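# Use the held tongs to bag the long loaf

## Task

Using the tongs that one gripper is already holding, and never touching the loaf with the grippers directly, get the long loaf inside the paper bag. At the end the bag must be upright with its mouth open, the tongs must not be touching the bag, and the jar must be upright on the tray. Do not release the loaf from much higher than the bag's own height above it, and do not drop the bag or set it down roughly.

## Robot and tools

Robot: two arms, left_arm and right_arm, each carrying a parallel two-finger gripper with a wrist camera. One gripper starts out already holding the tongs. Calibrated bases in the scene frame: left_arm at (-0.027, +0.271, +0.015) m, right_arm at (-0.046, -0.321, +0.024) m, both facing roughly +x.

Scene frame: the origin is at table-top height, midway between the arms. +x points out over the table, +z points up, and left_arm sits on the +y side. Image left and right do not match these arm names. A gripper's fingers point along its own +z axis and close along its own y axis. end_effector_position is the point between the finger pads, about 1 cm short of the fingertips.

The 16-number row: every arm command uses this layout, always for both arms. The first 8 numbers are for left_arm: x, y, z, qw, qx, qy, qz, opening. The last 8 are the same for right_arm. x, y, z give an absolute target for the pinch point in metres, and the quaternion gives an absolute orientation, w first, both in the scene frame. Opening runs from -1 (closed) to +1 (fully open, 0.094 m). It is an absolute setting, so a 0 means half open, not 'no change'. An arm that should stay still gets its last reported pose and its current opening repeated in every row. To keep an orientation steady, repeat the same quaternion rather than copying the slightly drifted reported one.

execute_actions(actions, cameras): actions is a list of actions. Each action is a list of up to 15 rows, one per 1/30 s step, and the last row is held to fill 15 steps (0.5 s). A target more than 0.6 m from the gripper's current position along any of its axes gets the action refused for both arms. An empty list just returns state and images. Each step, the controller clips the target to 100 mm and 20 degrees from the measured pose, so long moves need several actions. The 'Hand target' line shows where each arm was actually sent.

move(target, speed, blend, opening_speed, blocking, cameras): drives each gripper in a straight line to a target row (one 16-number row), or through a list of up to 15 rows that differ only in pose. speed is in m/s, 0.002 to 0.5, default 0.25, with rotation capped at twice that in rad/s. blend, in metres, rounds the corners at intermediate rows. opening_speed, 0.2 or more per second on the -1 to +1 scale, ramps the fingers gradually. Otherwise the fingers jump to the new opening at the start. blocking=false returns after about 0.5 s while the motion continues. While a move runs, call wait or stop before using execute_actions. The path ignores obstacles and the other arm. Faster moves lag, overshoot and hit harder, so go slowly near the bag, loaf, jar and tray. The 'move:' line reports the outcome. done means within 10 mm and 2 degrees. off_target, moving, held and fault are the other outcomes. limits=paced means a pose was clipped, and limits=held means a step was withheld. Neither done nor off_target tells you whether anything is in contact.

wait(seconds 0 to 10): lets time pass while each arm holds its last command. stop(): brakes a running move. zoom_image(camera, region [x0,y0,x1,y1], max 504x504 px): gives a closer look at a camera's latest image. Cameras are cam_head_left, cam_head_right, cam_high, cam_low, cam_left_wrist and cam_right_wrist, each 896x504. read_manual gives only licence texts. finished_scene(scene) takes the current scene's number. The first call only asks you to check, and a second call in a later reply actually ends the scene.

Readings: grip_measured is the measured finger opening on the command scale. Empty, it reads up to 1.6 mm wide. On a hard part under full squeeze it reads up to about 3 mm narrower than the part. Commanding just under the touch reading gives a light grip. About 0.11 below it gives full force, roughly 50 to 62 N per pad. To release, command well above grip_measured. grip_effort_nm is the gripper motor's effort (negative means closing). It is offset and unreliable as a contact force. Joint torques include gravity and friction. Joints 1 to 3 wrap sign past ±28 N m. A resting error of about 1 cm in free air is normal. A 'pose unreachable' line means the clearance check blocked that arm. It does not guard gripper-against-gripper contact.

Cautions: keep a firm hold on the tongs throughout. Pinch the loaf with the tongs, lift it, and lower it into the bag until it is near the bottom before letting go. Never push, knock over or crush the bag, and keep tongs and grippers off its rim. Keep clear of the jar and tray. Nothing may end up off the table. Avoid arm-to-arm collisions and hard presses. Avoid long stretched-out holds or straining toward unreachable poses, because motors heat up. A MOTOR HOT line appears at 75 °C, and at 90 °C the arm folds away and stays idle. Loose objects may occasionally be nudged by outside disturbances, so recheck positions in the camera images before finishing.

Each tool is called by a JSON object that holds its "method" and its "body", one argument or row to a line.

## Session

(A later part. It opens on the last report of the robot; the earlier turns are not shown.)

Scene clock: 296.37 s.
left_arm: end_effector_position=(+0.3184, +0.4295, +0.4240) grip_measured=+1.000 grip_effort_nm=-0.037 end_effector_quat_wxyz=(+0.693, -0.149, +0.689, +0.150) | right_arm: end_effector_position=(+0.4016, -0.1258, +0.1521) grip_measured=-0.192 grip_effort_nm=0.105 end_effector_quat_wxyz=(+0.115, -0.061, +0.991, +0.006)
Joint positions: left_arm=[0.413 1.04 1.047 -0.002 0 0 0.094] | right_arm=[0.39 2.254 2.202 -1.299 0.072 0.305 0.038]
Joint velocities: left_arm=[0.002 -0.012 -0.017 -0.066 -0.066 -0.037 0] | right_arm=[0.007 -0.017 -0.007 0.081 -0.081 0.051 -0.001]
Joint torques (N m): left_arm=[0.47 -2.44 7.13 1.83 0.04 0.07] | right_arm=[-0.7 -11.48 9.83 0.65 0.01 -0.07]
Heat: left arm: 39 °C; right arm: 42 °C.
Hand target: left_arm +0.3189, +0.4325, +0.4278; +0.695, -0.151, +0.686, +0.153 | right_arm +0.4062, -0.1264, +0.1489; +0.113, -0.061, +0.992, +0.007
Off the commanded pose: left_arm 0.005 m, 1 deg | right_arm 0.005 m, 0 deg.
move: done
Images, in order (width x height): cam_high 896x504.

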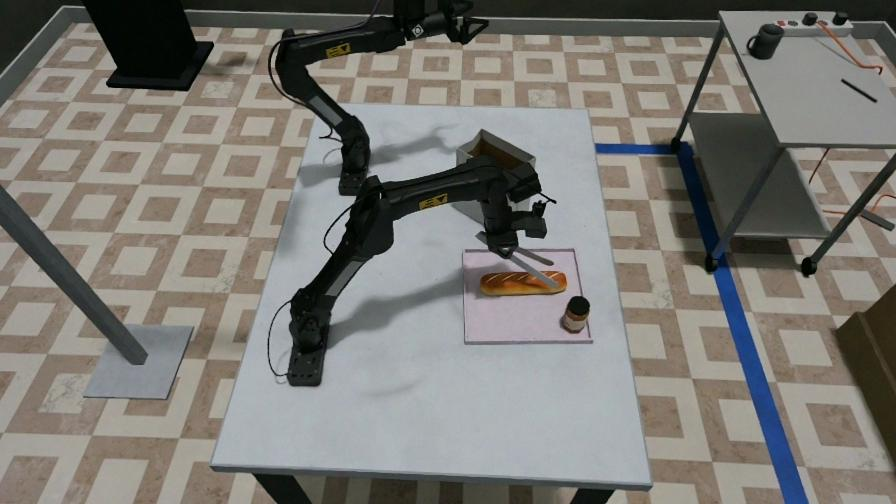

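{"method": "move", "body": {
  "target": [0.319,0.4325,0.4278,0.6954,-0.1507,0.6856,0.1529,1.0,0.406,-0.1265,0.134,0.1130,-0.0607,0.9917,0.0069,-0.19],
  "speed": 0.04,
  "cameras": ["cam_high","cam_right_wrist"]
}}

{"method": "zoom_image", "body": {
  "camera": "cam_high",
  "region": [440, 200, 620, 360]
}}

Scene clock: 306.23 s.
left_arm: end_effector_position=(+0.3184, +0.4295, +0.4240) grip_measured=+1.000 grip_effort_nm=-0.037 end_effector_quat_wxyz=(+0.693, -0.149, +0.689, +0.150) | right_arm: end_effector_position=(+0.4033, -0.1250, +0.1403) grip_measured=-0.192 grip_effort_nm=0.105 end_effector_quat_wxyz=(+0.115, -0.061, +0.991, +0.006)
Joint positions: left_arm=[0.413 1.04 1.047 -0.002 0 0 0.094] | right_arm=[0.39 2.254 2.155 -1.252 0.072 0.305 0.038]
Joint velocities: left_arm=[-0.012 0.002 0.012 -0.007 0.022 0.037 0] | right_arm=[0.007 0.002 -0.007 0.022 -0.007 -0.007 -0.001]
Joint torques (N m): left_arm=[0.7 -2.26 7.01 1.78 0.02 -0.02] | right_arm=[-0.7 -12.93 6.32 0.84 0.01 -0.07]
Heat: left arm: 39 °C; right arm: 43 °C.
Hand target: left_arm +0.3189, +0.4325, +0.4278; +0.695, -0.151, +0.686, +0.153 | right_arm +0.4057, -0.1266, +0.1340; +0.113, -0.061, +0.992, +0.007
Off the commanded pose: left_arm 0.005 m, 1 deg | right_arm 0.007 m, 0 deg.
move: done
camera_calibration:
cam_right_wrist: T_world_to_cam=[[0.137949, -0.990392, 0.0096464, -0.179399], [-0.969131, -0.132965, 0.207619, 0.384924], [-0.204342, -0.0379895, -0.978162, 0.302805], [0, 0, 0, 1]] pos_world=[0.459665, -0.114991, 0.218006]
Images, in order (width x height): cam_high 896x504, cam_right_wrist 896x504.

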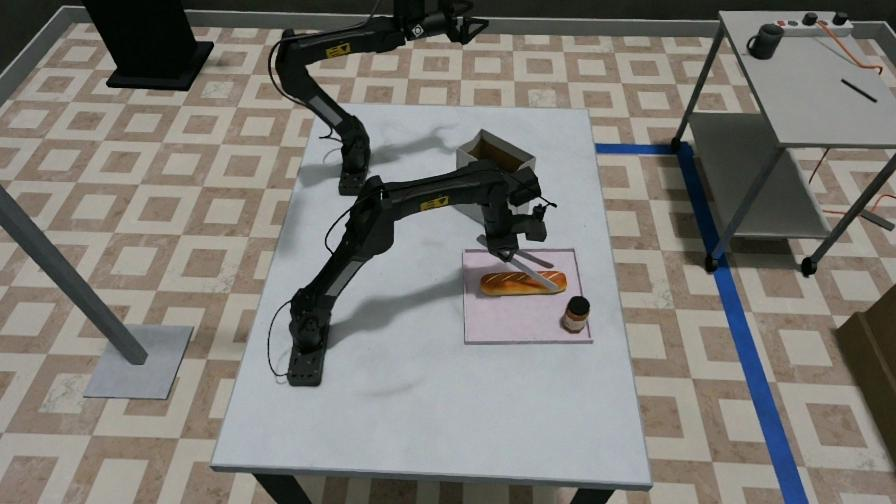

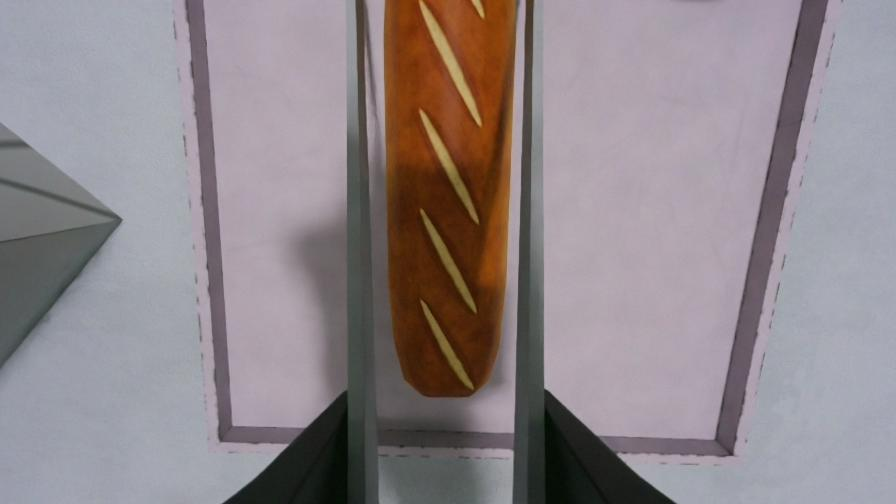

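Scaled by 2.800.

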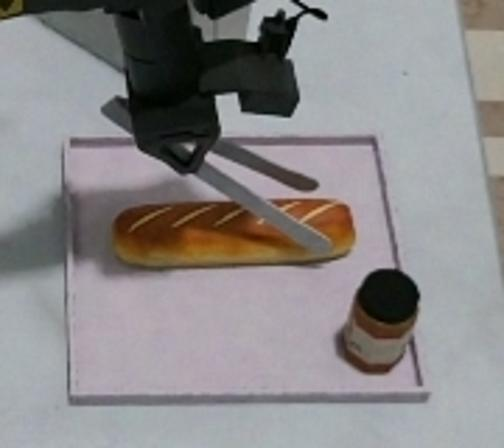

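{"method": "move", "body": {
  "target": [0.319,0.4325,0.4278,0.6954,-0.1507,0.6856,0.1529,1.0,0.406,-0.1265,0.134,0.1130,-0.0607,0.9917,0.0069,-0.38],
  "speed": 0.04,
  "opening_speed": 0.2,
  "cameras": ["cam_high","cam_right_wrist"]
}}

{"method": "zoom_image", "body": {
  "camera": "cam_high",
  "region": [440, 200, 620, 360]
}}

Scene clock: 313.73 s.
left_arm: end_effector_position=(+0.3184, +0.4295, +0.4240) grip_measured=+1.000 grip_effort_nm=-0.037 end_effector_quat_wxyz=(+0.693, -0.149, +0.689, +0.150) | right_arm: end_effector_position=(+0.4035, -0.1249, +0.1403) grip_measured=-0.374 grip_effort_nm=-0.315 end_effector_quat_wxyz=(+0.115, -0.061, +0.991, +0.007)
Joint positions: left_arm=[0.413 1.04 1.047 -0.002 0 0 0.094] | right_arm=[0.39 2.254 2.155 -1.251 0.072 0.305 0.029]
Joint velocities: left_arm=[0.012 -0.022 0.012 -0.022 0.007 -0.037 0] | right_arm=[-0.002 0.022 -0.012 0.022 -0.051 0.022 0.001]
Joint torques (N m): left_arm=[0.79 -2.25 6.99 1.82 0.01 -0.02] | right_arm=[-0.7 -12.83 6.52 0.8 0.01 -0.07]
Heat: left arm: 40 °C; right arm: 42 °C.
Hand target: left_arm +0.3189, +0.4325, +0.4278; +0.695, -0.151, +0.686, +0.153 | right_arm +0.4058, -0.1266, +0.1340; +0.113, -0.061, +0.992, +0.007
Off the commanded pose: left_arm 0.005 m, 1 deg | right_arm 0.007 m, 0 deg.
move: done
camera_calibration:
cam_right_wrist: T_world_to_cam=[[0.137939, -0.990397, 0.00931094, -0.179268], [-0.969346, -0.133066, 0.206549, 0.385394], [-0.203327, -0.0375168, -0.978392, 0.302603], [0, 0, 0, 1]] pos_world=[0.459836, -0.114911, 0.218131]
Images, in order (width x height): cam_high 896x504, cam_right_wrist 896x504.

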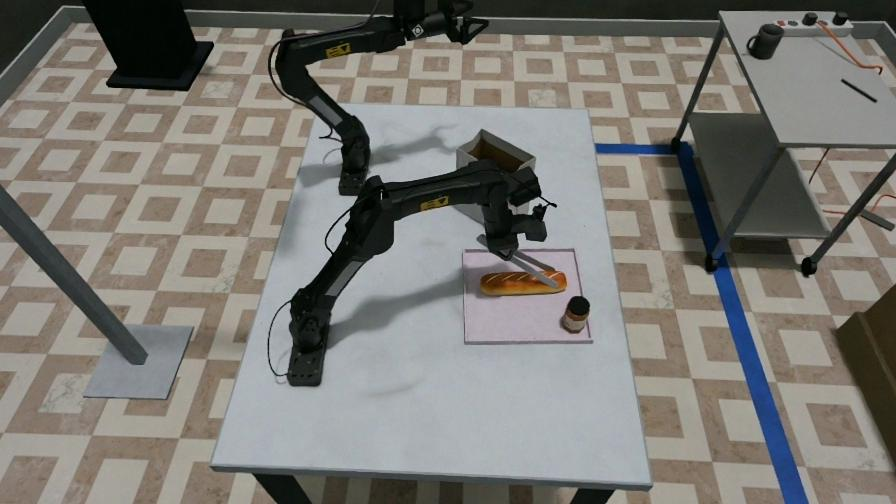

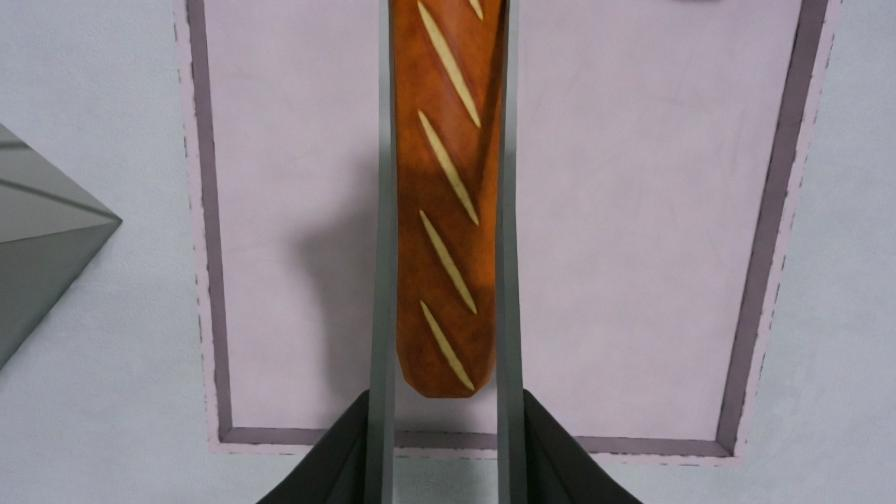

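Scaled by 2.800.

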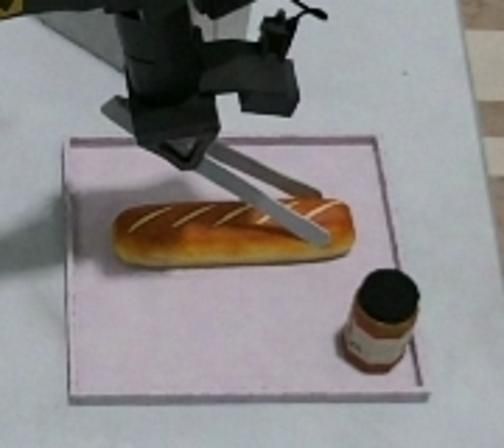

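{"method": "move", "body": {
  "target": [0.319,0.4325,0.4278,0.6954,-0.1507,0.6856,0.1529,1.0,0.406,-0.1265,0.134,0.1130,-0.0607,0.9917,0.0069,-0.50],
  "speed": 0.04,
  "opening_speed": 0.2,
  "cameras": ["cam_high","cam_right_wrist"]
}}

Scene clock: 320.40 s.
left_arm: end_effector_position=(+0.3184, +0.4295, +0.4240) grip_measured=+1.000 grip_effort_nm=-0.042 end_effector_quat_wxyz=(+0.693, -0.149, +0.689, +0.150) | right_arm: end_effector_position=(+0.4035, -0.1249, +0.1403) grip_measured=-0.499 grip_effort_nm=-0.657 end_effector_quat_wxyz=(+0.115, -0.061, +0.991, +0.007)
Joint positions: left_arm=[0.413 1.04 1.047 -0.002 0 0 0.094] | right_arm=[0.39 2.254 2.155 -1.251 0.072 0.305 0.024]
Joint velocities: left_arm=[0.012 -0.012 -0.012 -0.022 -0.051 -0.022 0] | right_arm=[-0.002 0.007 0.002 -0.022 -0.007 -0.022 -0.002]
Joint torques (N m): left_arm=[0.72 -2.32 6.89 1.82 0.05 0.03] | right_arm=[-0.72 -12.82 6.5 0.8 0.01 -0.07]
Heat: left arm: 40 °C; right arm: 42 °C.
Hand target: left_arm +0.3189, +0.4325, +0.4278; +0.695, -0.151, +0.686, +0.153 | right_arm +0.4058, -0.1266, +0.1340; +0.113, -0.061, +0.992, +0.007
Off the commanded pose: left_arm 0.005 m, 1 deg | right_arm 0.007 m, 0 deg.
move: done
camera_calibration:
cam_right_wrist: T_world_to_cam=[[0.137939, -0.990397, 0.00931094, -0.179268], [-0.969346, -0.133066, 0.206549, 0.385394], [-0.203327, -0.0375168, -0.978392, 0.302603], [0, 0, 0, 1]] pos_world=[0.459836, -0.114911, 0.218131]
Images, in order (width x height): cam_high 896x504, cam_right_wrist 896x504.

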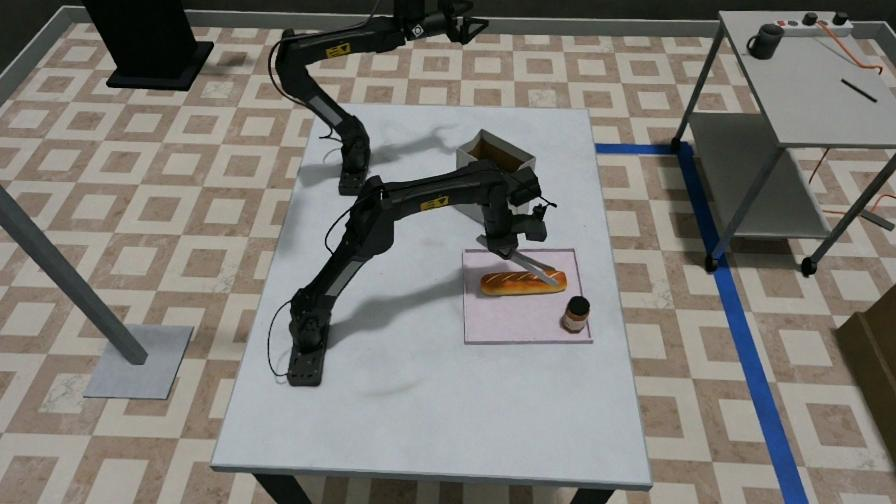

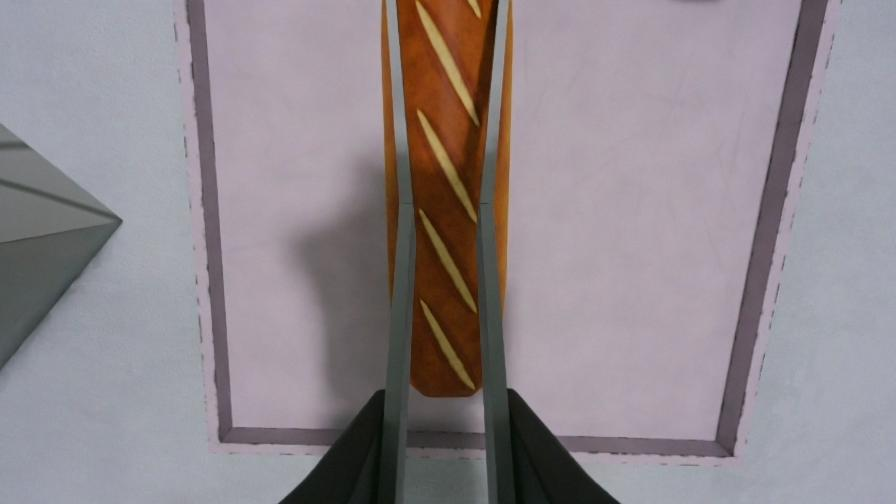

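{"method": "move", "body": {
  "target": [0.319,0.4325,0.4278,0.6954,-0.1507,0.6856,0.1529,1.0,0.398,-0.1265,0.21,0.1303,-0.0605,0.9896,0.0080,-0.50],
  "speed": 0.06,
  "cameras": ["cam_high","cam_right_wrist","cam_head_right"]
}}

Scene clock: 326.90 s.
left_arm: end_effector_position=(+0.3184, +0.4295, +0.4240) grip_measured=+1.000 grip_effort_nm=-0.037 end_effector_quat_wxyz=(+0.693, -0.149, +0.689, +0.150) | right_arm: end_effector_position=(+0.3952, -0.1287, +0.2154) grip_measured=-0.499 grip_effort_nm=-0.061 end_effector_quat_wxyz=(+0.132, -0.060, +0.989, +0.013)
Joint positions: left_arm=[0.413 1.04 1.047 -0.002 0 0 0.094] | right_arm=[0.39 2.291 2.522 -1.547 0.072 0.305 0.024]
Joint velocities: left_arm=[0.012 -0.007 0.012 -0.007 0.081 -0.007 0] | right_arm=[-0.002 -0.022 0.022 -0.007 0.022 -0.081 0]
Joint torques (N m): left_arm=[0.72 -2.24 6.91 1.85 0.1 0.03] | right_arm=[0.47 -10.59 9.52 0.68 0.15 0.03]
Heat: left arm: 40 °C; right arm: 42 °C.
Hand target: left_arm +0.3189, +0.4325, +0.4278; +0.695, -0.151, +0.686, +0.153 | right_arm +0.3990, -0.1260, +0.2101; +0.131, -0.061, +0.989, +0.008
Off the commanded pose: left_arm 0.005 m, 1 deg | right_arm 0.006 m, 1 deg.
move: done
camera_calibration:
cam_right_wrist: T_world_to_cam=[[0.137807, -0.990459, -0.000980106, -0.180405], [-0.975394, -0.135882, 0.173618, 0.3704], [-0.172095, -0.0229698, -0.984813, 0.365134], [0, 0, 0, 1]] pos_world=[0.448985, -0.119965, 0.295104]
Images, in order (width x height): cam_head_right 896x504, cam_high 896x504, cam_right_wrist 896x504.

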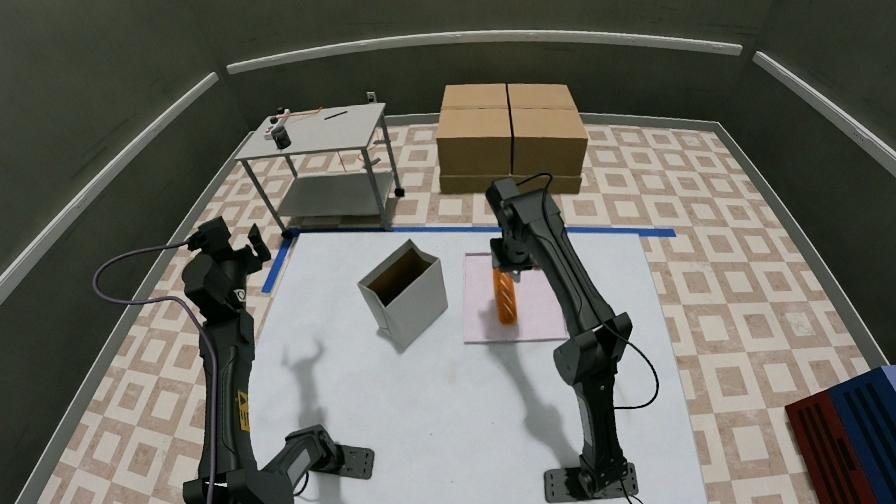

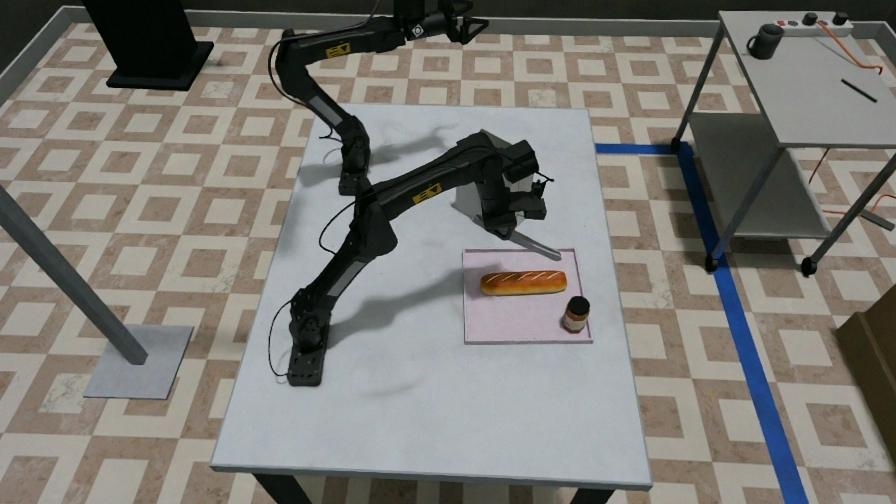

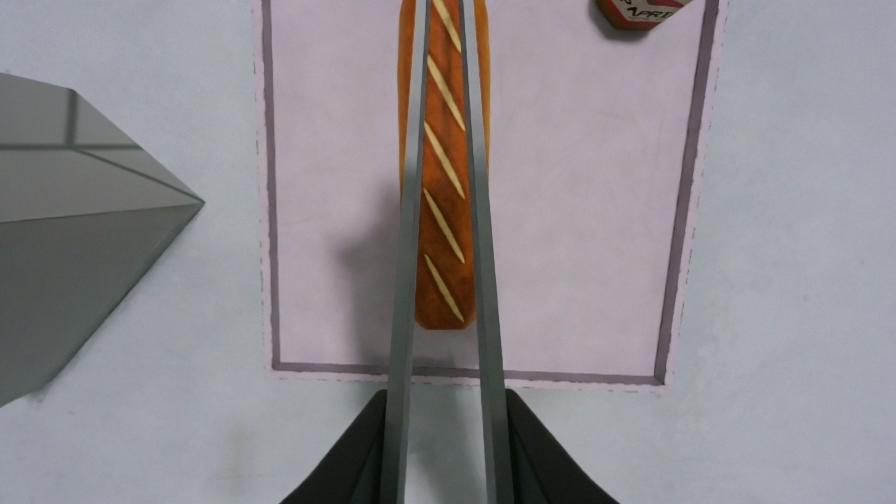

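{"method": "move", "body": {
  "target": [
    [0.319,0.4325,0.4278,0.6954,-0.1507,0.6856,0.1529,1.0,0.402,-0.126,0.20,0.1303,-0.0605,0.9896,0.0080,-0.19],
    [0.319,0.4325,0.4278,0.6954,-0.1507,0.6856,0.1529,1.0,0.406,-0.126,0.150,0.1130,-0.0607,0.9917,0.0069,-0.19]
  ],
  "speed": 0.05,
  "cameras": ["cam_high","cam_right_wrist"]
}}

{"method": "zoom_image", "body": {
  "camera": "cam_high",
  "region": [440, 200, 620, 360]
}}

Scene clock: 345.90 s.
left_arm: end_effector_position=(+0.3184, +0.4295, +0.4240) grip_measured=+1.000 grip_effort_nm=-0.037 end_effector_quat_wxyz=(+0.693, -0.149, +0.689, +0.150) | right_arm: end_effector_position=(+0.4029, -0.1252, +0.1444) grip_measured=-0.192 grip_effort_nm=0.100 end_effector_quat_wxyz=(+0.104, -0.062, +0.993, +0.002)
Joint positions: left_arm=[0.413 1.04 1.047 -0.002 0 0 0.094] | right_arm=[0.39 2.291 2.238 -1.323 0.072 0.305 0.038]
Joint velocities: left_arm=[-0.007 -0.007 -0.007 0.022 0.007 -0.007 0] | right_arm=[-0.007 -0.002 -0.002 0.022 -0.081 0.007 -0.001]
Joint torques (N m): left_arm=[0.49 -2.32 6.86 1.83 -0.01 0.03] | right_arm=[-0.62 -15.5 6.08 0.77 0.01 -0.05]
Heat: left arm: 40 °C; right arm: 45 °C.
Hand target: left_arm +0.3189, +0.4325, +0.4278; +0.695, -0.151, +0.686, +0.153 | right_arm +0.4049, -0.1264, +0.1497; +0.113, -0.061, +0.992, +0.007
Off the commanded pose: left_arm 0.005 m, 1 deg | right_arm 0.007 m, 1 deg.
move: done
camera_calibration:
cam_right_wrist: T_world_to_cam=[[0.138242, -0.990256, 0.016799, -0.180707], [-0.964284, -0.130708, 0.230374, 0.378687], [-0.225933, -0.0480463, -0.972957, 0.31341], [0, 0, 0, 1]] pos_world=[0.460953, -0.114391, 0.220731]
Images, in order (width x height): cam_high 896x504, cam_right_wrist 896x504.

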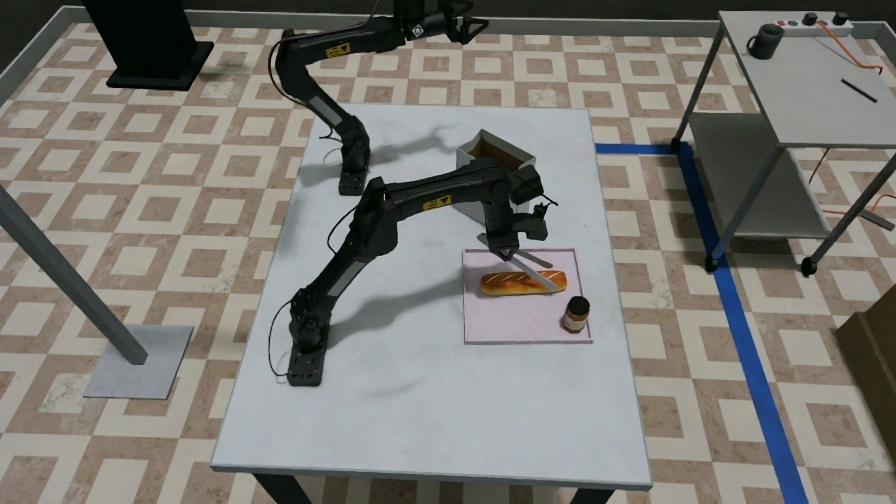

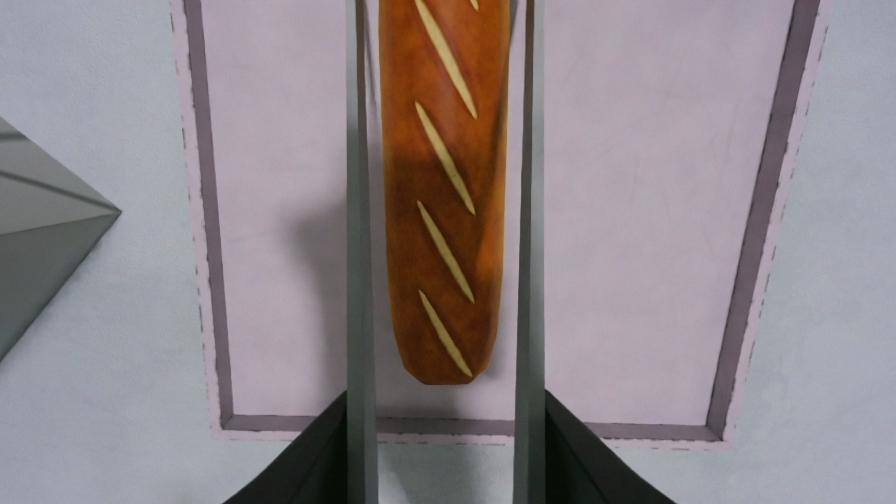

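Scaled by 2.800.

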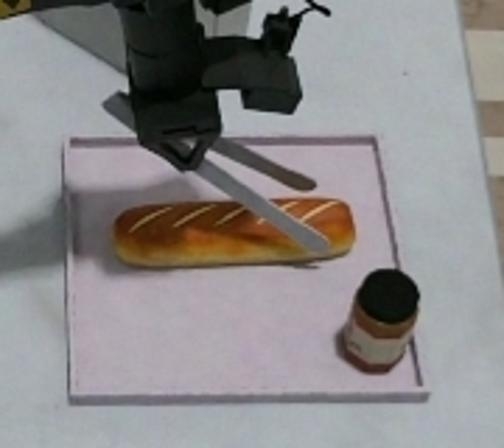

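{"method": "move", "body": {
  "target": [0.319,0.4325,0.4278,0.6954,-0.1507,0.6856,0.1529,1.0,0.406,-0.126,0.134,0.1130,-0.0607,0.9917,0.0069,-0.19],
  "speed": 0.04,
  "cameras": ["cam_high","cam_right_wrist"]
}}

{"method": "zoom_image", "body": {
  "camera": "cam_high",
  "region": [490, 230, 600, 340]
}}

Scene clock: 355.40 s.
left_arm: end_effector_position=(+0.3184, +0.4295, +0.4240) grip_measured=+1.000 grip_effort_nm=-0.037 end_effector_quat_wxyz=(+0.693, -0.149, +0.689, +0.150) | right_arm: end_effector_position=(+0.4036, -0.1248, +0.1245) grip_measured=-0.192 grip_effort_nm=0.110 end_effector_quat_wxyz=(+0.100, -0.062, +0.993, +0.000)
Joint positions: left_arm=[0.413 1.04 1.047 -0.002 0 0 0.094] | right_arm=[0.39 2.291 2.16 -1.254 0.072 0.305 0.038]
Joint velocities: left_arm=[-0.007 0.002 0.002 0.007 -0.022 -0.007 0] | right_arm=[-0.007 -0.022 -0.012 -0.007 -0.007 -0.007 0]
Joint torques (N m): left_arm=[0.81 -2.39 6.91 1.79 0.08 0.05] | right_arm=[-0.58 -16.42 6.17 0.74 0.02 -0.06]
Heat: left arm: 40 °C; right arm: 49 °C.
Hand target: left_arm +0.3189, +0.4325, +0.4278; +0.695, -0.151, +0.686, +0.153 | right_arm +0.4057, -0.1261, +0.1340; +0.113, -0.061, +0.992, +0.007
Off the commanded pose: left_arm 0.005 m, 1 deg | right_arm 0.010 m, 2 deg.
move: done
camera_calibration:
cam_right_wrist: T_world_to_cam=[[0.138386, -0.990189, 0.0193673, -0.180521], [-0.962419, -0.129839, 0.238519, 0.382301], [-0.233664, -0.051647, -0.970945, 0.296716], [0, 0, 0, 1]] pos_world=[0.462247, -0.113788, 0.200406]
Images, in order (width x height): cam_high 896x504, cam_right_wrist 896x504.

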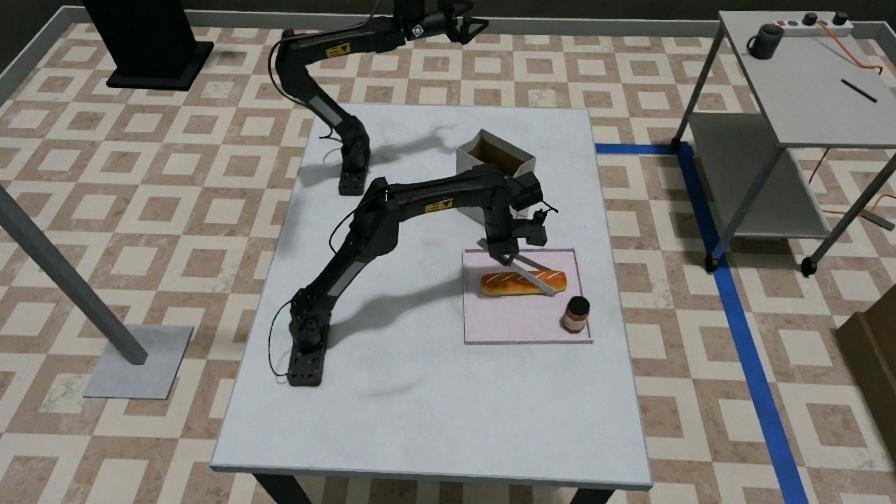

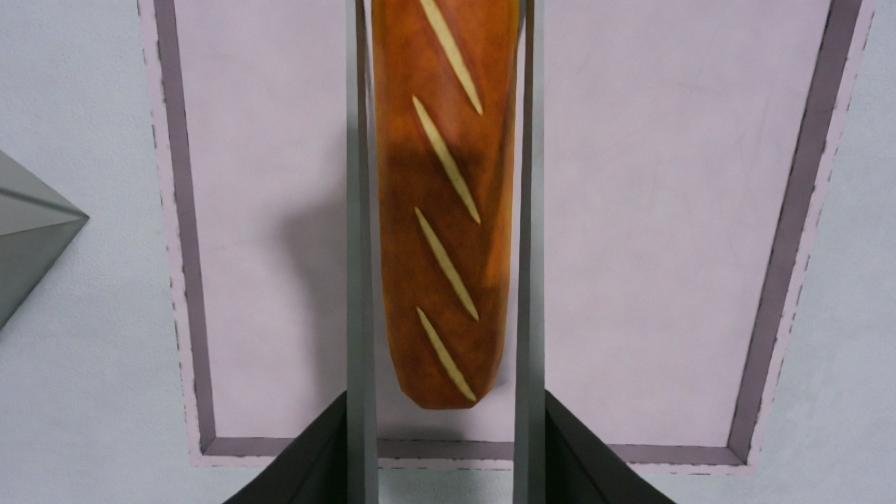

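Scaled by 4.582.

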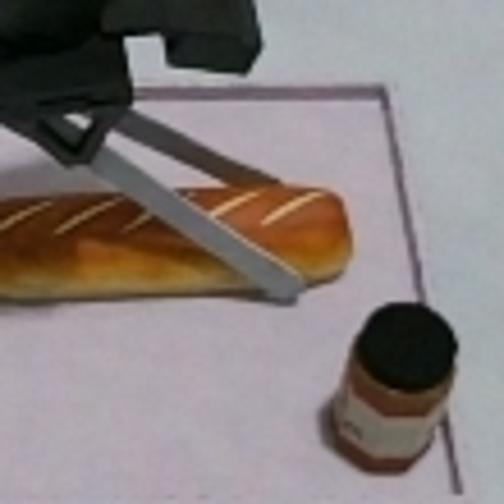

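{"method": "move", "body": {
  "target": [0.319,0.4325,0.4278,0.6954,-0.1507,0.6856,0.1529,1.0,0.406,-0.126,0.142,0.1130,-0.0607,0.9917,0.0069,-0.19],
  "speed": 0.04,
  "cameras": ["cam_high"]
}}

{"method": "zoom_image", "body": {
  "camera": "cam_high",
  "region": [490, 230, 600, 340]
}}

Scene clock: 383.23 s.
left_arm: end_effector_position=(+0.3184, +0.4295, +0.4240) grip_measured=+1.000 grip_effort_nm=-0.037 end_effector_quat_wxyz=(+0.693, -0.149, +0.689, +0.150) | right_arm: end_effector_position=(+0.4008, -0.1261, +0.1240) grip_measured=-0.192 grip_effort_nm=0.105 end_effector_quat_wxyz=(+0.094, -0.062, +0.994, -0.002)
Joint positions: left_arm=[0.413 1.04 1.047 -0.002 0 0 0.094] | right_arm=[0.39 2.291 2.16 -1.266 0.072 0.305 0.038]
Joint velocities: left_arm=[-0.007 -0.002 0.027 -0.007 0.037 0.007 0] | right_arm=[-0.002 0.002 -0.017 0.007 -0.066 -0.037 0.001]
Joint torques (N m): left_arm=[0.59 -2.22 6.99 1.82 0 0.05] | right_arm=[-0.57 -15.82 10.06 0.52 0.02 -0.06]
Heat: left arm: 40 °C; right arm: 56 °C.
Hand target: left_arm +0.3189, +0.4325, +0.4278; +0.695, -0.151, +0.686, +0.153 | right_arm +0.4059, -0.1260, +0.1419; +0.113, -0.061, +0.992, +0.007
Off the commanded pose: left_arm 0.005 m, 1 deg | right_arm 0.019 m, 2 deg.
move: off_target (right_arm)
Images, in order (width x height): cam_high 896x504.

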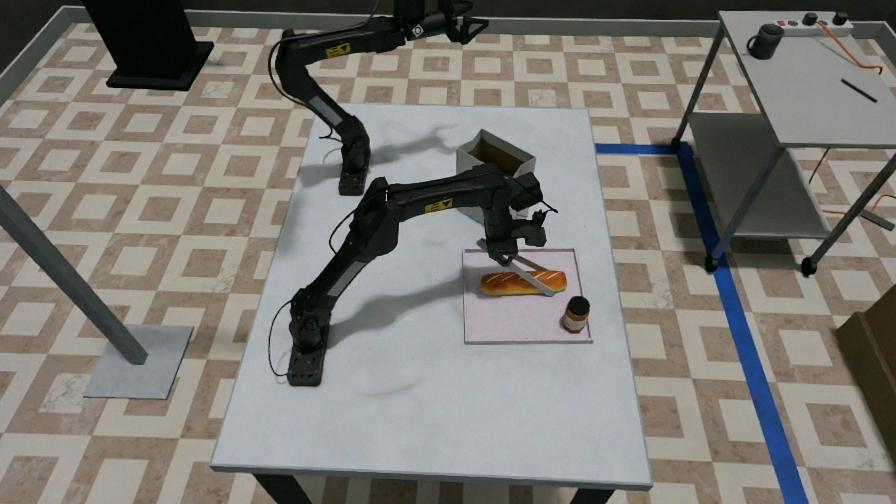

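Scaled by 4.582.

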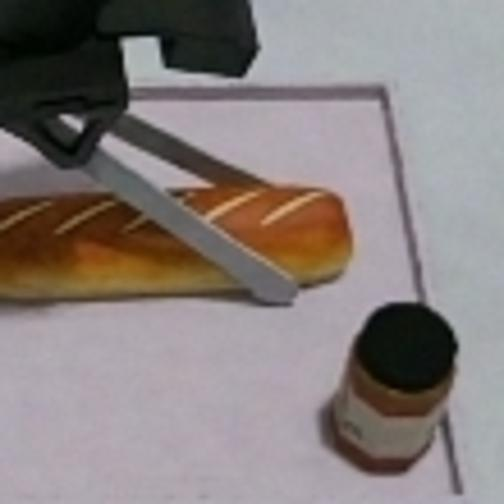

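{"method": "move", "body": {
  "target": [0.319,0.4325,0.4278,0.6954,-0.1507,0.6856,0.1529,1.0,0.406,-0.126,0.148,0.1130,-0.0607,0.9917,0.0069,-0.19],
  "speed": 0.05,
  "cameras": []
}}

Scene clock: 388.93 s.
left_arm: end_effector_position=(+0.3184, +0.4295, +0.4240) grip_measured=+1.000 grip_effort_nm=-0.037 end_effector_quat_wxyz=(+0.693, -0.149, +0.689, +0.150) | right_arm: end_effector_position=(+0.4016, -0.1257, +0.1337) grip_measured=-0.192 grip_effort_nm=0.105 end_effector_quat_wxyz=(+0.098, -0.062, +0.993, +0.000)
Joint positions: left_arm=[0.413 1.04 1.047 -0.002 0 0 0.094] | right_arm=[0.39 2.291 2.197 -1.295 0.072 0.305 0.038]
Joint velocities: left_arm=[0.007 0.007 -0.007 -0.007 0.022 -0.007 0] | right_arm=[0.007 -0.002 0.002 -0.022 0.007 -0.066 -0.002]
Joint torques (N m): left_arm=[0.72 -2.28 6.87 1.84 0.03 0.03] | right_arm=[-0.57 -15.06 9.98 0.53 0.02 -0.06]
Heat: left arm: 40 °C; right arm: 56 °C.
Hand target: left_arm +0.3189, +0.4325, +0.4278; +0.695, -0.151, +0.686, +0.153 | right_arm +0.4062, -0.1259, +0.1480; +0.114, -0.061, +0.992, +0.007
Off the commanded pose: left_arm 0.005 m, 1 deg | right_arm 0.015 m, 2 deg.
move: off_target (right_arm)
No camera images: "cameras" was empty.

{"method": "move", "body": {
  "target": [0.319,0.4325,0.4278,0.6954,-0.1507,0.6856,0.1529,1.0,0.406,-0.126,0.148,0.1130,-0.0607,0.9917,0.0069,-0.50],
  "speed": 0.05,
  "opening_speed": 0.25,
  "cameras": ["cam_high","cam_right_wrist"]
}}

{"method": "zoom_image", "body": {
  "camera": "cam_high",
  "region": [490, 230, 600, 340]
}}

Scene clock: 396.93 s.
left_arm: end_effector_position=(+0.3184, +0.4295, +0.4240) grip_measured=+1.000 grip_effort_nm=-0.037 end_effector_quat_wxyz=(+0.693, -0.149, +0.689, +0.150) | right_arm: end_effector_position=(+0.4013, -0.1258, +0.1336) grip_measured=-0.497 grip_effort_nm=-0.471 end_effector_quat_wxyz=(+0.097, -0.062, +0.993, +0.000)
Joint positions: left_arm=[0.413 1.04 1.047 -0.002 0 0 0.094] | right_arm=[0.39 2.291 2.197 -1.296 0.071 0.305 0.024]
Joint velocities: left_arm=[-0.007 0.012 0.002 -0.007 0.037 -0.051 0] | right_arm=[-0.007 -0.002 0.007 -0.095 -0.037 -0.007 0.004]
Joint torques (N m): left_arm=[0.77 -2.3 6.99 1.79 0.04 0.01] | right_arm=[-0.57 -15.16 9.8 0.56 0.02 -0.06]
Heat: left arm: 40 °C; right arm: 56 °C.
Hand target: left_arm +0.3189, +0.4325, +0.4278; +0.695, -0.151, +0.686, +0.153 | right_arm +0.4060, -0.1259, +0.1480; +0.113, -0.061, +0.992, +0.007
Off the commanded pose: left_arm 0.005 m, 1 deg | right_arm 0.015 m, 2 deg.
move: off_target (right_arm)
camera_calibration:
cam_right_wrist: T_world_to_cam=[[0.138554, -0.990141, 0.0205711, -0.181589], [-0.961205, -0.129445, 0.243575, 0.376672], [-0.238511, -0.0535215, -0.969664, 0.306507], [0, 0, 0, 1]] pos_world=[0.460325, -0.114636, 0.209196]
Images, in order (width x height): cam_high 896x504, cam_right_wrist 896x504.

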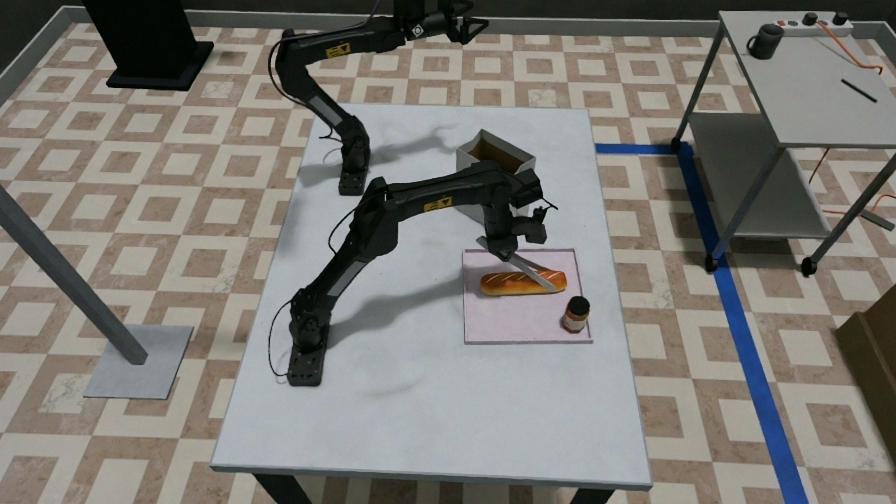

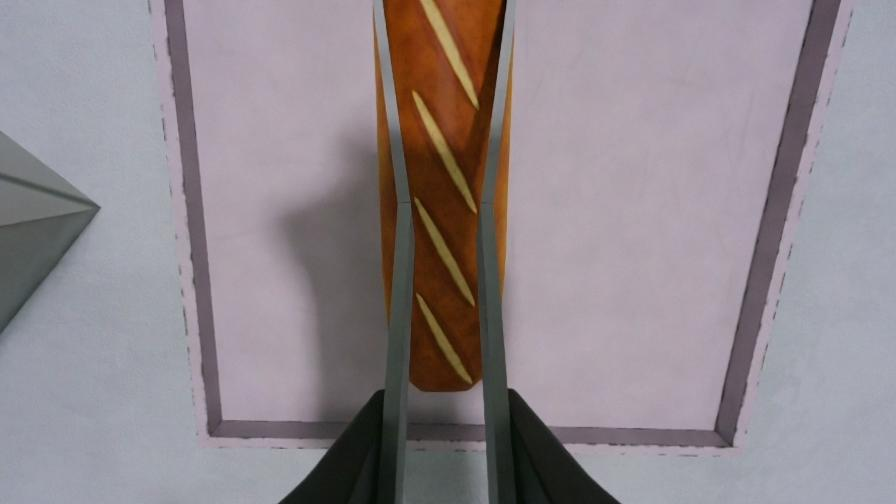

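Scaled by 4.582.

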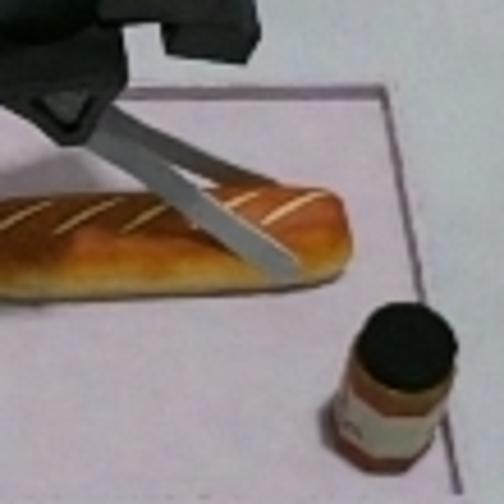

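{"method": "move", "body": {
  "target": [
    [0.319,0.4325,0.4278,0.6954,-0.1507,0.6856,0.1529,1.0,0.406,-0.126,0.148,0.1130,-0.0607,0.9917,0.0069,-0.55]
  ],
  "speed": 0.05,
  "opening_speed": 0.25,
  "cameras": []
}}

{"method": "move", "body": {
  "target": [0.319,0.4325,0.4278,0.6954,-0.1507,0.6856,0.1529,1.0,0.401,-0.126,0.20,0.1303,-0.0605,0.9896,0.0080,-0.55],
  "speed": 0.05,
  "cameras": ["cam_high","cam_right_wrist"]
}}

{"method": "zoom_image", "body": {
  "camera": "cam_high",
  "region": [460, 210, 600, 350]
}}

Scene clock: 405.23 s.
left_arm: end_effector_position=(+0.3184, +0.4295, +0.4240) grip_measured=+1.000 grip_effort_nm=-0.037 end_effector_quat_wxyz=(+0.693, -0.149, +0.689, +0.150) | right_arm: end_effector_position=(+0.4012, -0.1259, +0.1336) grip_measured=-0.542 grip_effort_nm=-0.974 end_effector_quat_wxyz=(+0.097, -0.062, +0.993, -0.001)
Joint positions: left_arm=[0.413 1.04 1.047 -0.002 0 0 0.094] | right_arm=[0.39 2.291 2.197 -1.297 0.071 0.305 0.022]
Joint velocities: left_arm=[0.007 -0.007 -0.022 -0.022 0.051 0.095 0] | right_arm=[-0.007 -0.002 -0.012 -0.022 0.007 0.051 -0.001]
Joint torques (N m): left_arm=[0.59 -2.48 7.05 1.77 0 0] | right_arm=[-0.57 -15.17 9.8 0.56 0.03 -0.06]
Heat: left arm: 41 °C; right arm: 56 °C.
Hand target: left_arm +0.3189, +0.4325, +0.4278; +0.695, -0.151, +0.686, +0.153 | right_arm +0.4059, -0.1260, +0.1479; +0.113, -0.061, +0.992, +0.007
Off the commanded pose: left_arm 0.005 m, 1 deg | right_arm 0.015 m, 2 deg.
move: off_target (right_arm)
No camera images: "cameras" was empty.

Scene clock: 406.90 s.
left_arm: end_effector_position=(+0.3184, +0.4295, +0.4240) grip_measured=+1.000 grip_effort_nm=-0.037 end_effector_quat_wxyz=(+0.693, -0.149, +0.689, +0.150) | right_arm: end_effector_position=(+0.3977, -0.1275, +0.1976) grip_measured=-0.547 grip_effort_nm=-0.960 end_effector_quat_wxyz=(+0.122, -0.061, +0.991, +0.009)
Joint positions: left_arm=[0.413 1.04 1.047 -0.002 0 0 0.094] | right_arm=[0.39 2.291 2.45 -1.494 0.071 0.305 0.021]
Joint velocities: left_arm=[0.012 -0.007 -0.002 -0.051 0.007 0.007 0] | right_arm=[-0.007 0.002 0.017 -0.051 -0.007 -0.037 0]
Joint torques (N m): left_arm=[0.66 -2.37 7.02 1.81 0.05 0.03] | right_arm=[0.32 -12.19 9.77 0.7 0.16 0.01]
Heat: left arm: 41 °C; right arm: 56 °C.
Hand target: left_arm +0.3189, +0.4325, +0.4278; +0.695, -0.151, +0.686, +0.153 | right_arm +0.4020, -0.1255, +0.2001; +0.131, -0.061, +0.989, +0.008
Off the commanded pose: left_arm 0.005 m, 1 deg | right_arm 0.004 m, 1 deg.
move: done
camera_calibration:
cam_right_wrist: T_world_to_cam=[[0.137932, -0.990431, 0.00459446, -0.180671], [-0.971995, -0.134471, 0.192725, 0.3712], [-0.190263, -0.0310487, -0.981242, 0.35357], [0, 0, 0, 1]] pos_world=[0.452996, -0.118049, 0.276228]
Images, in order (width x height): cam_high 896x504, cam_right_wrist 896x504.

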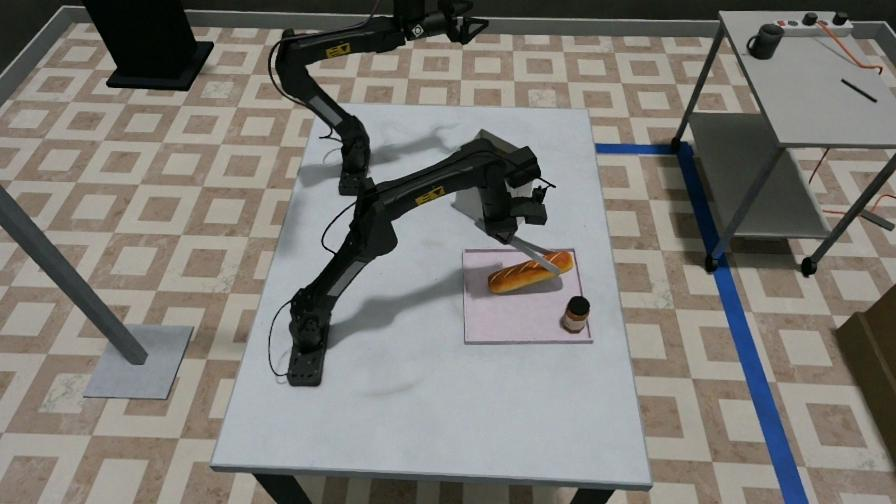

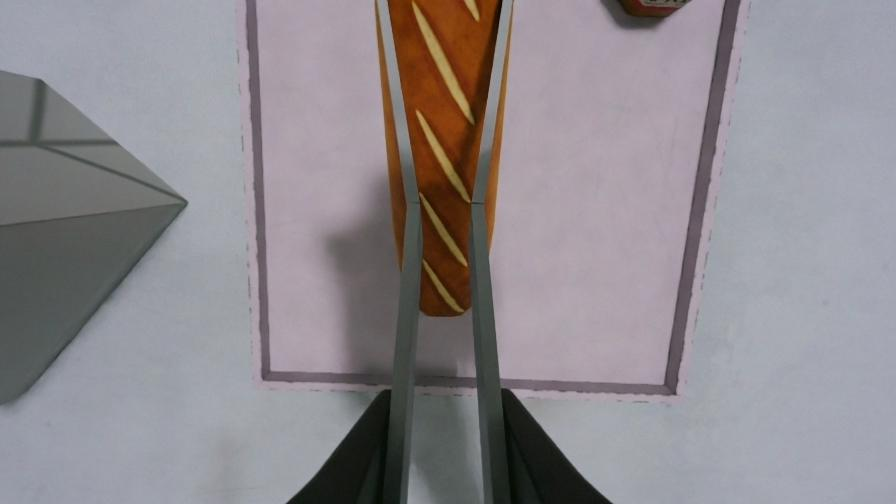

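Scaled by 3.600.

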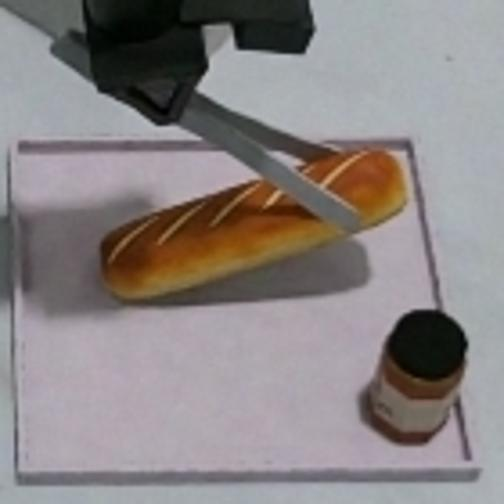

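{"method": "move", "body": {
  "target": [0.319,0.4325,0.4278,0.6954,-0.1507,0.6856,0.1529,1.0,0.375,-0.127,0.25,0.2075,-0.0597,0.9763,0.0127,-0.55],
  "speed": 0.07,
  "cameras": ["cam_high","cam_right_wrist"]
}}

{"method": "zoom_image", "body": {
  "camera": "cam_high",
  "region": [460, 190, 620, 350]
}}

Scene clock: 424.07 s.
left_arm: end_effector_position=(+0.3184, +0.4295, +0.4240) grip_measured=+1.000 grip_effort_nm=-0.037 end_effector_quat_wxyz=(+0.693, -0.149, +0.689, +0.150) | right_arm: end_effector_position=(+0.3733, -0.1264, +0.2315) grip_measured=-0.548 grip_effort_nm=-0.965 end_effector_quat_wxyz=(+0.174, -0.064, +0.983, +0.008)
Joint positions: left_arm=[0.413 1.04 1.047 -0.002 0 0 0.094] | right_arm=[0.434 2.076 2.211 -1.377 0.123 0.329 0.021]
Joint velocities: left_arm=[0.017 0.007 0.012 -0.007 0.007 0.037 0] | right_arm=[0.007 -0.032 0.002 -0.051 -0.007 -0.022 -0.001]
Joint torques (N m): left_arm=[0.85 -2.21 7.08 1.8 0 0.07] | right_arm=[0.61 -16.01 6.01 1.17 0.35 0.05]
Heat: left arm: 41 °C; right arm: 54 °C.
Hand target: left_arm +0.3189, +0.4325, +0.4278; +0.695, -0.151, +0.686, +0.153 | right_arm +0.3751, -0.1268, +0.2504; +0.207, -0.060, +0.976, +0.011
Off the commanded pose: left_arm 0.005 m, 1 deg | right_arm 0.019 m, 4 deg.
move: off_target (right_arm)
camera_calibration:
cam_right_wrist: T_world_to_cam=[[0.143944, -0.989451, 0.0163089, -0.181247], [-0.98574, -0.141913, 0.0904308, 0.368973], [-0.0871624, -0.0290933, -0.995769, 0.347341], [0, 0, 0, 1]] pos_world=[0.420076, -0.116868, 0.315461]
Images, in order (width x height): cam_high 896x504, cam_right_wrist 896x504.

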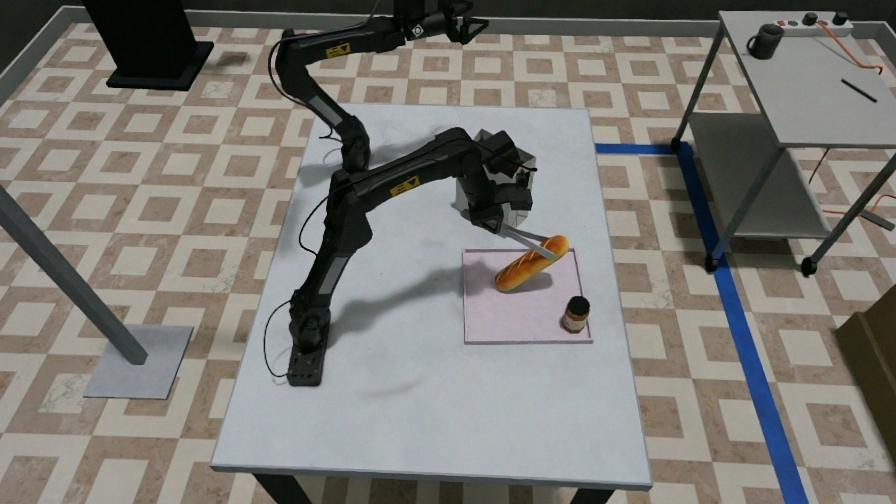

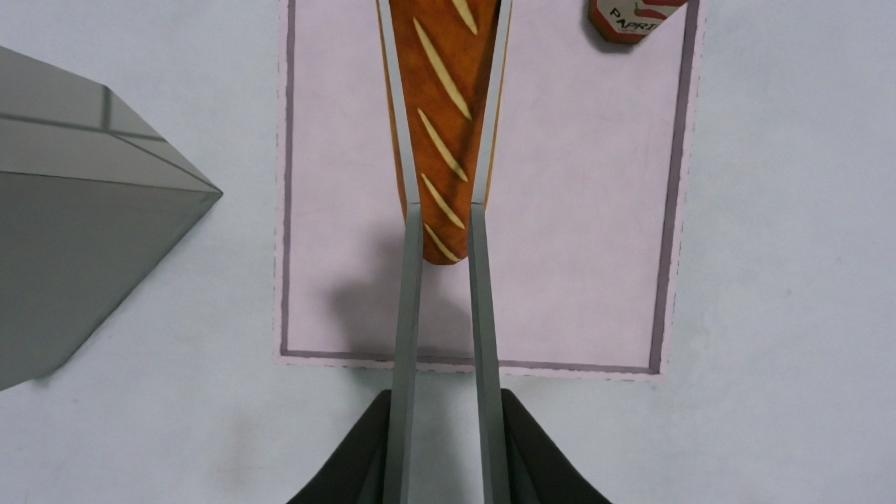

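Scaled by 3.150.

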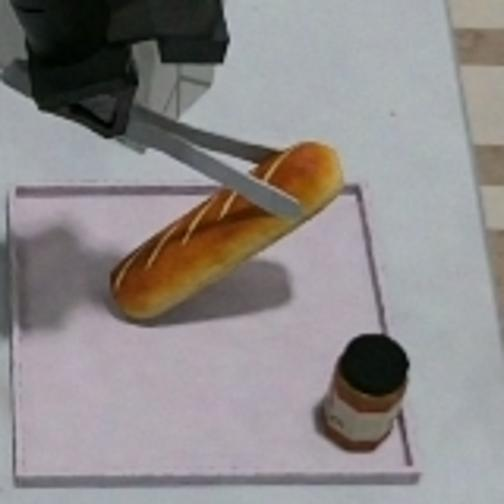

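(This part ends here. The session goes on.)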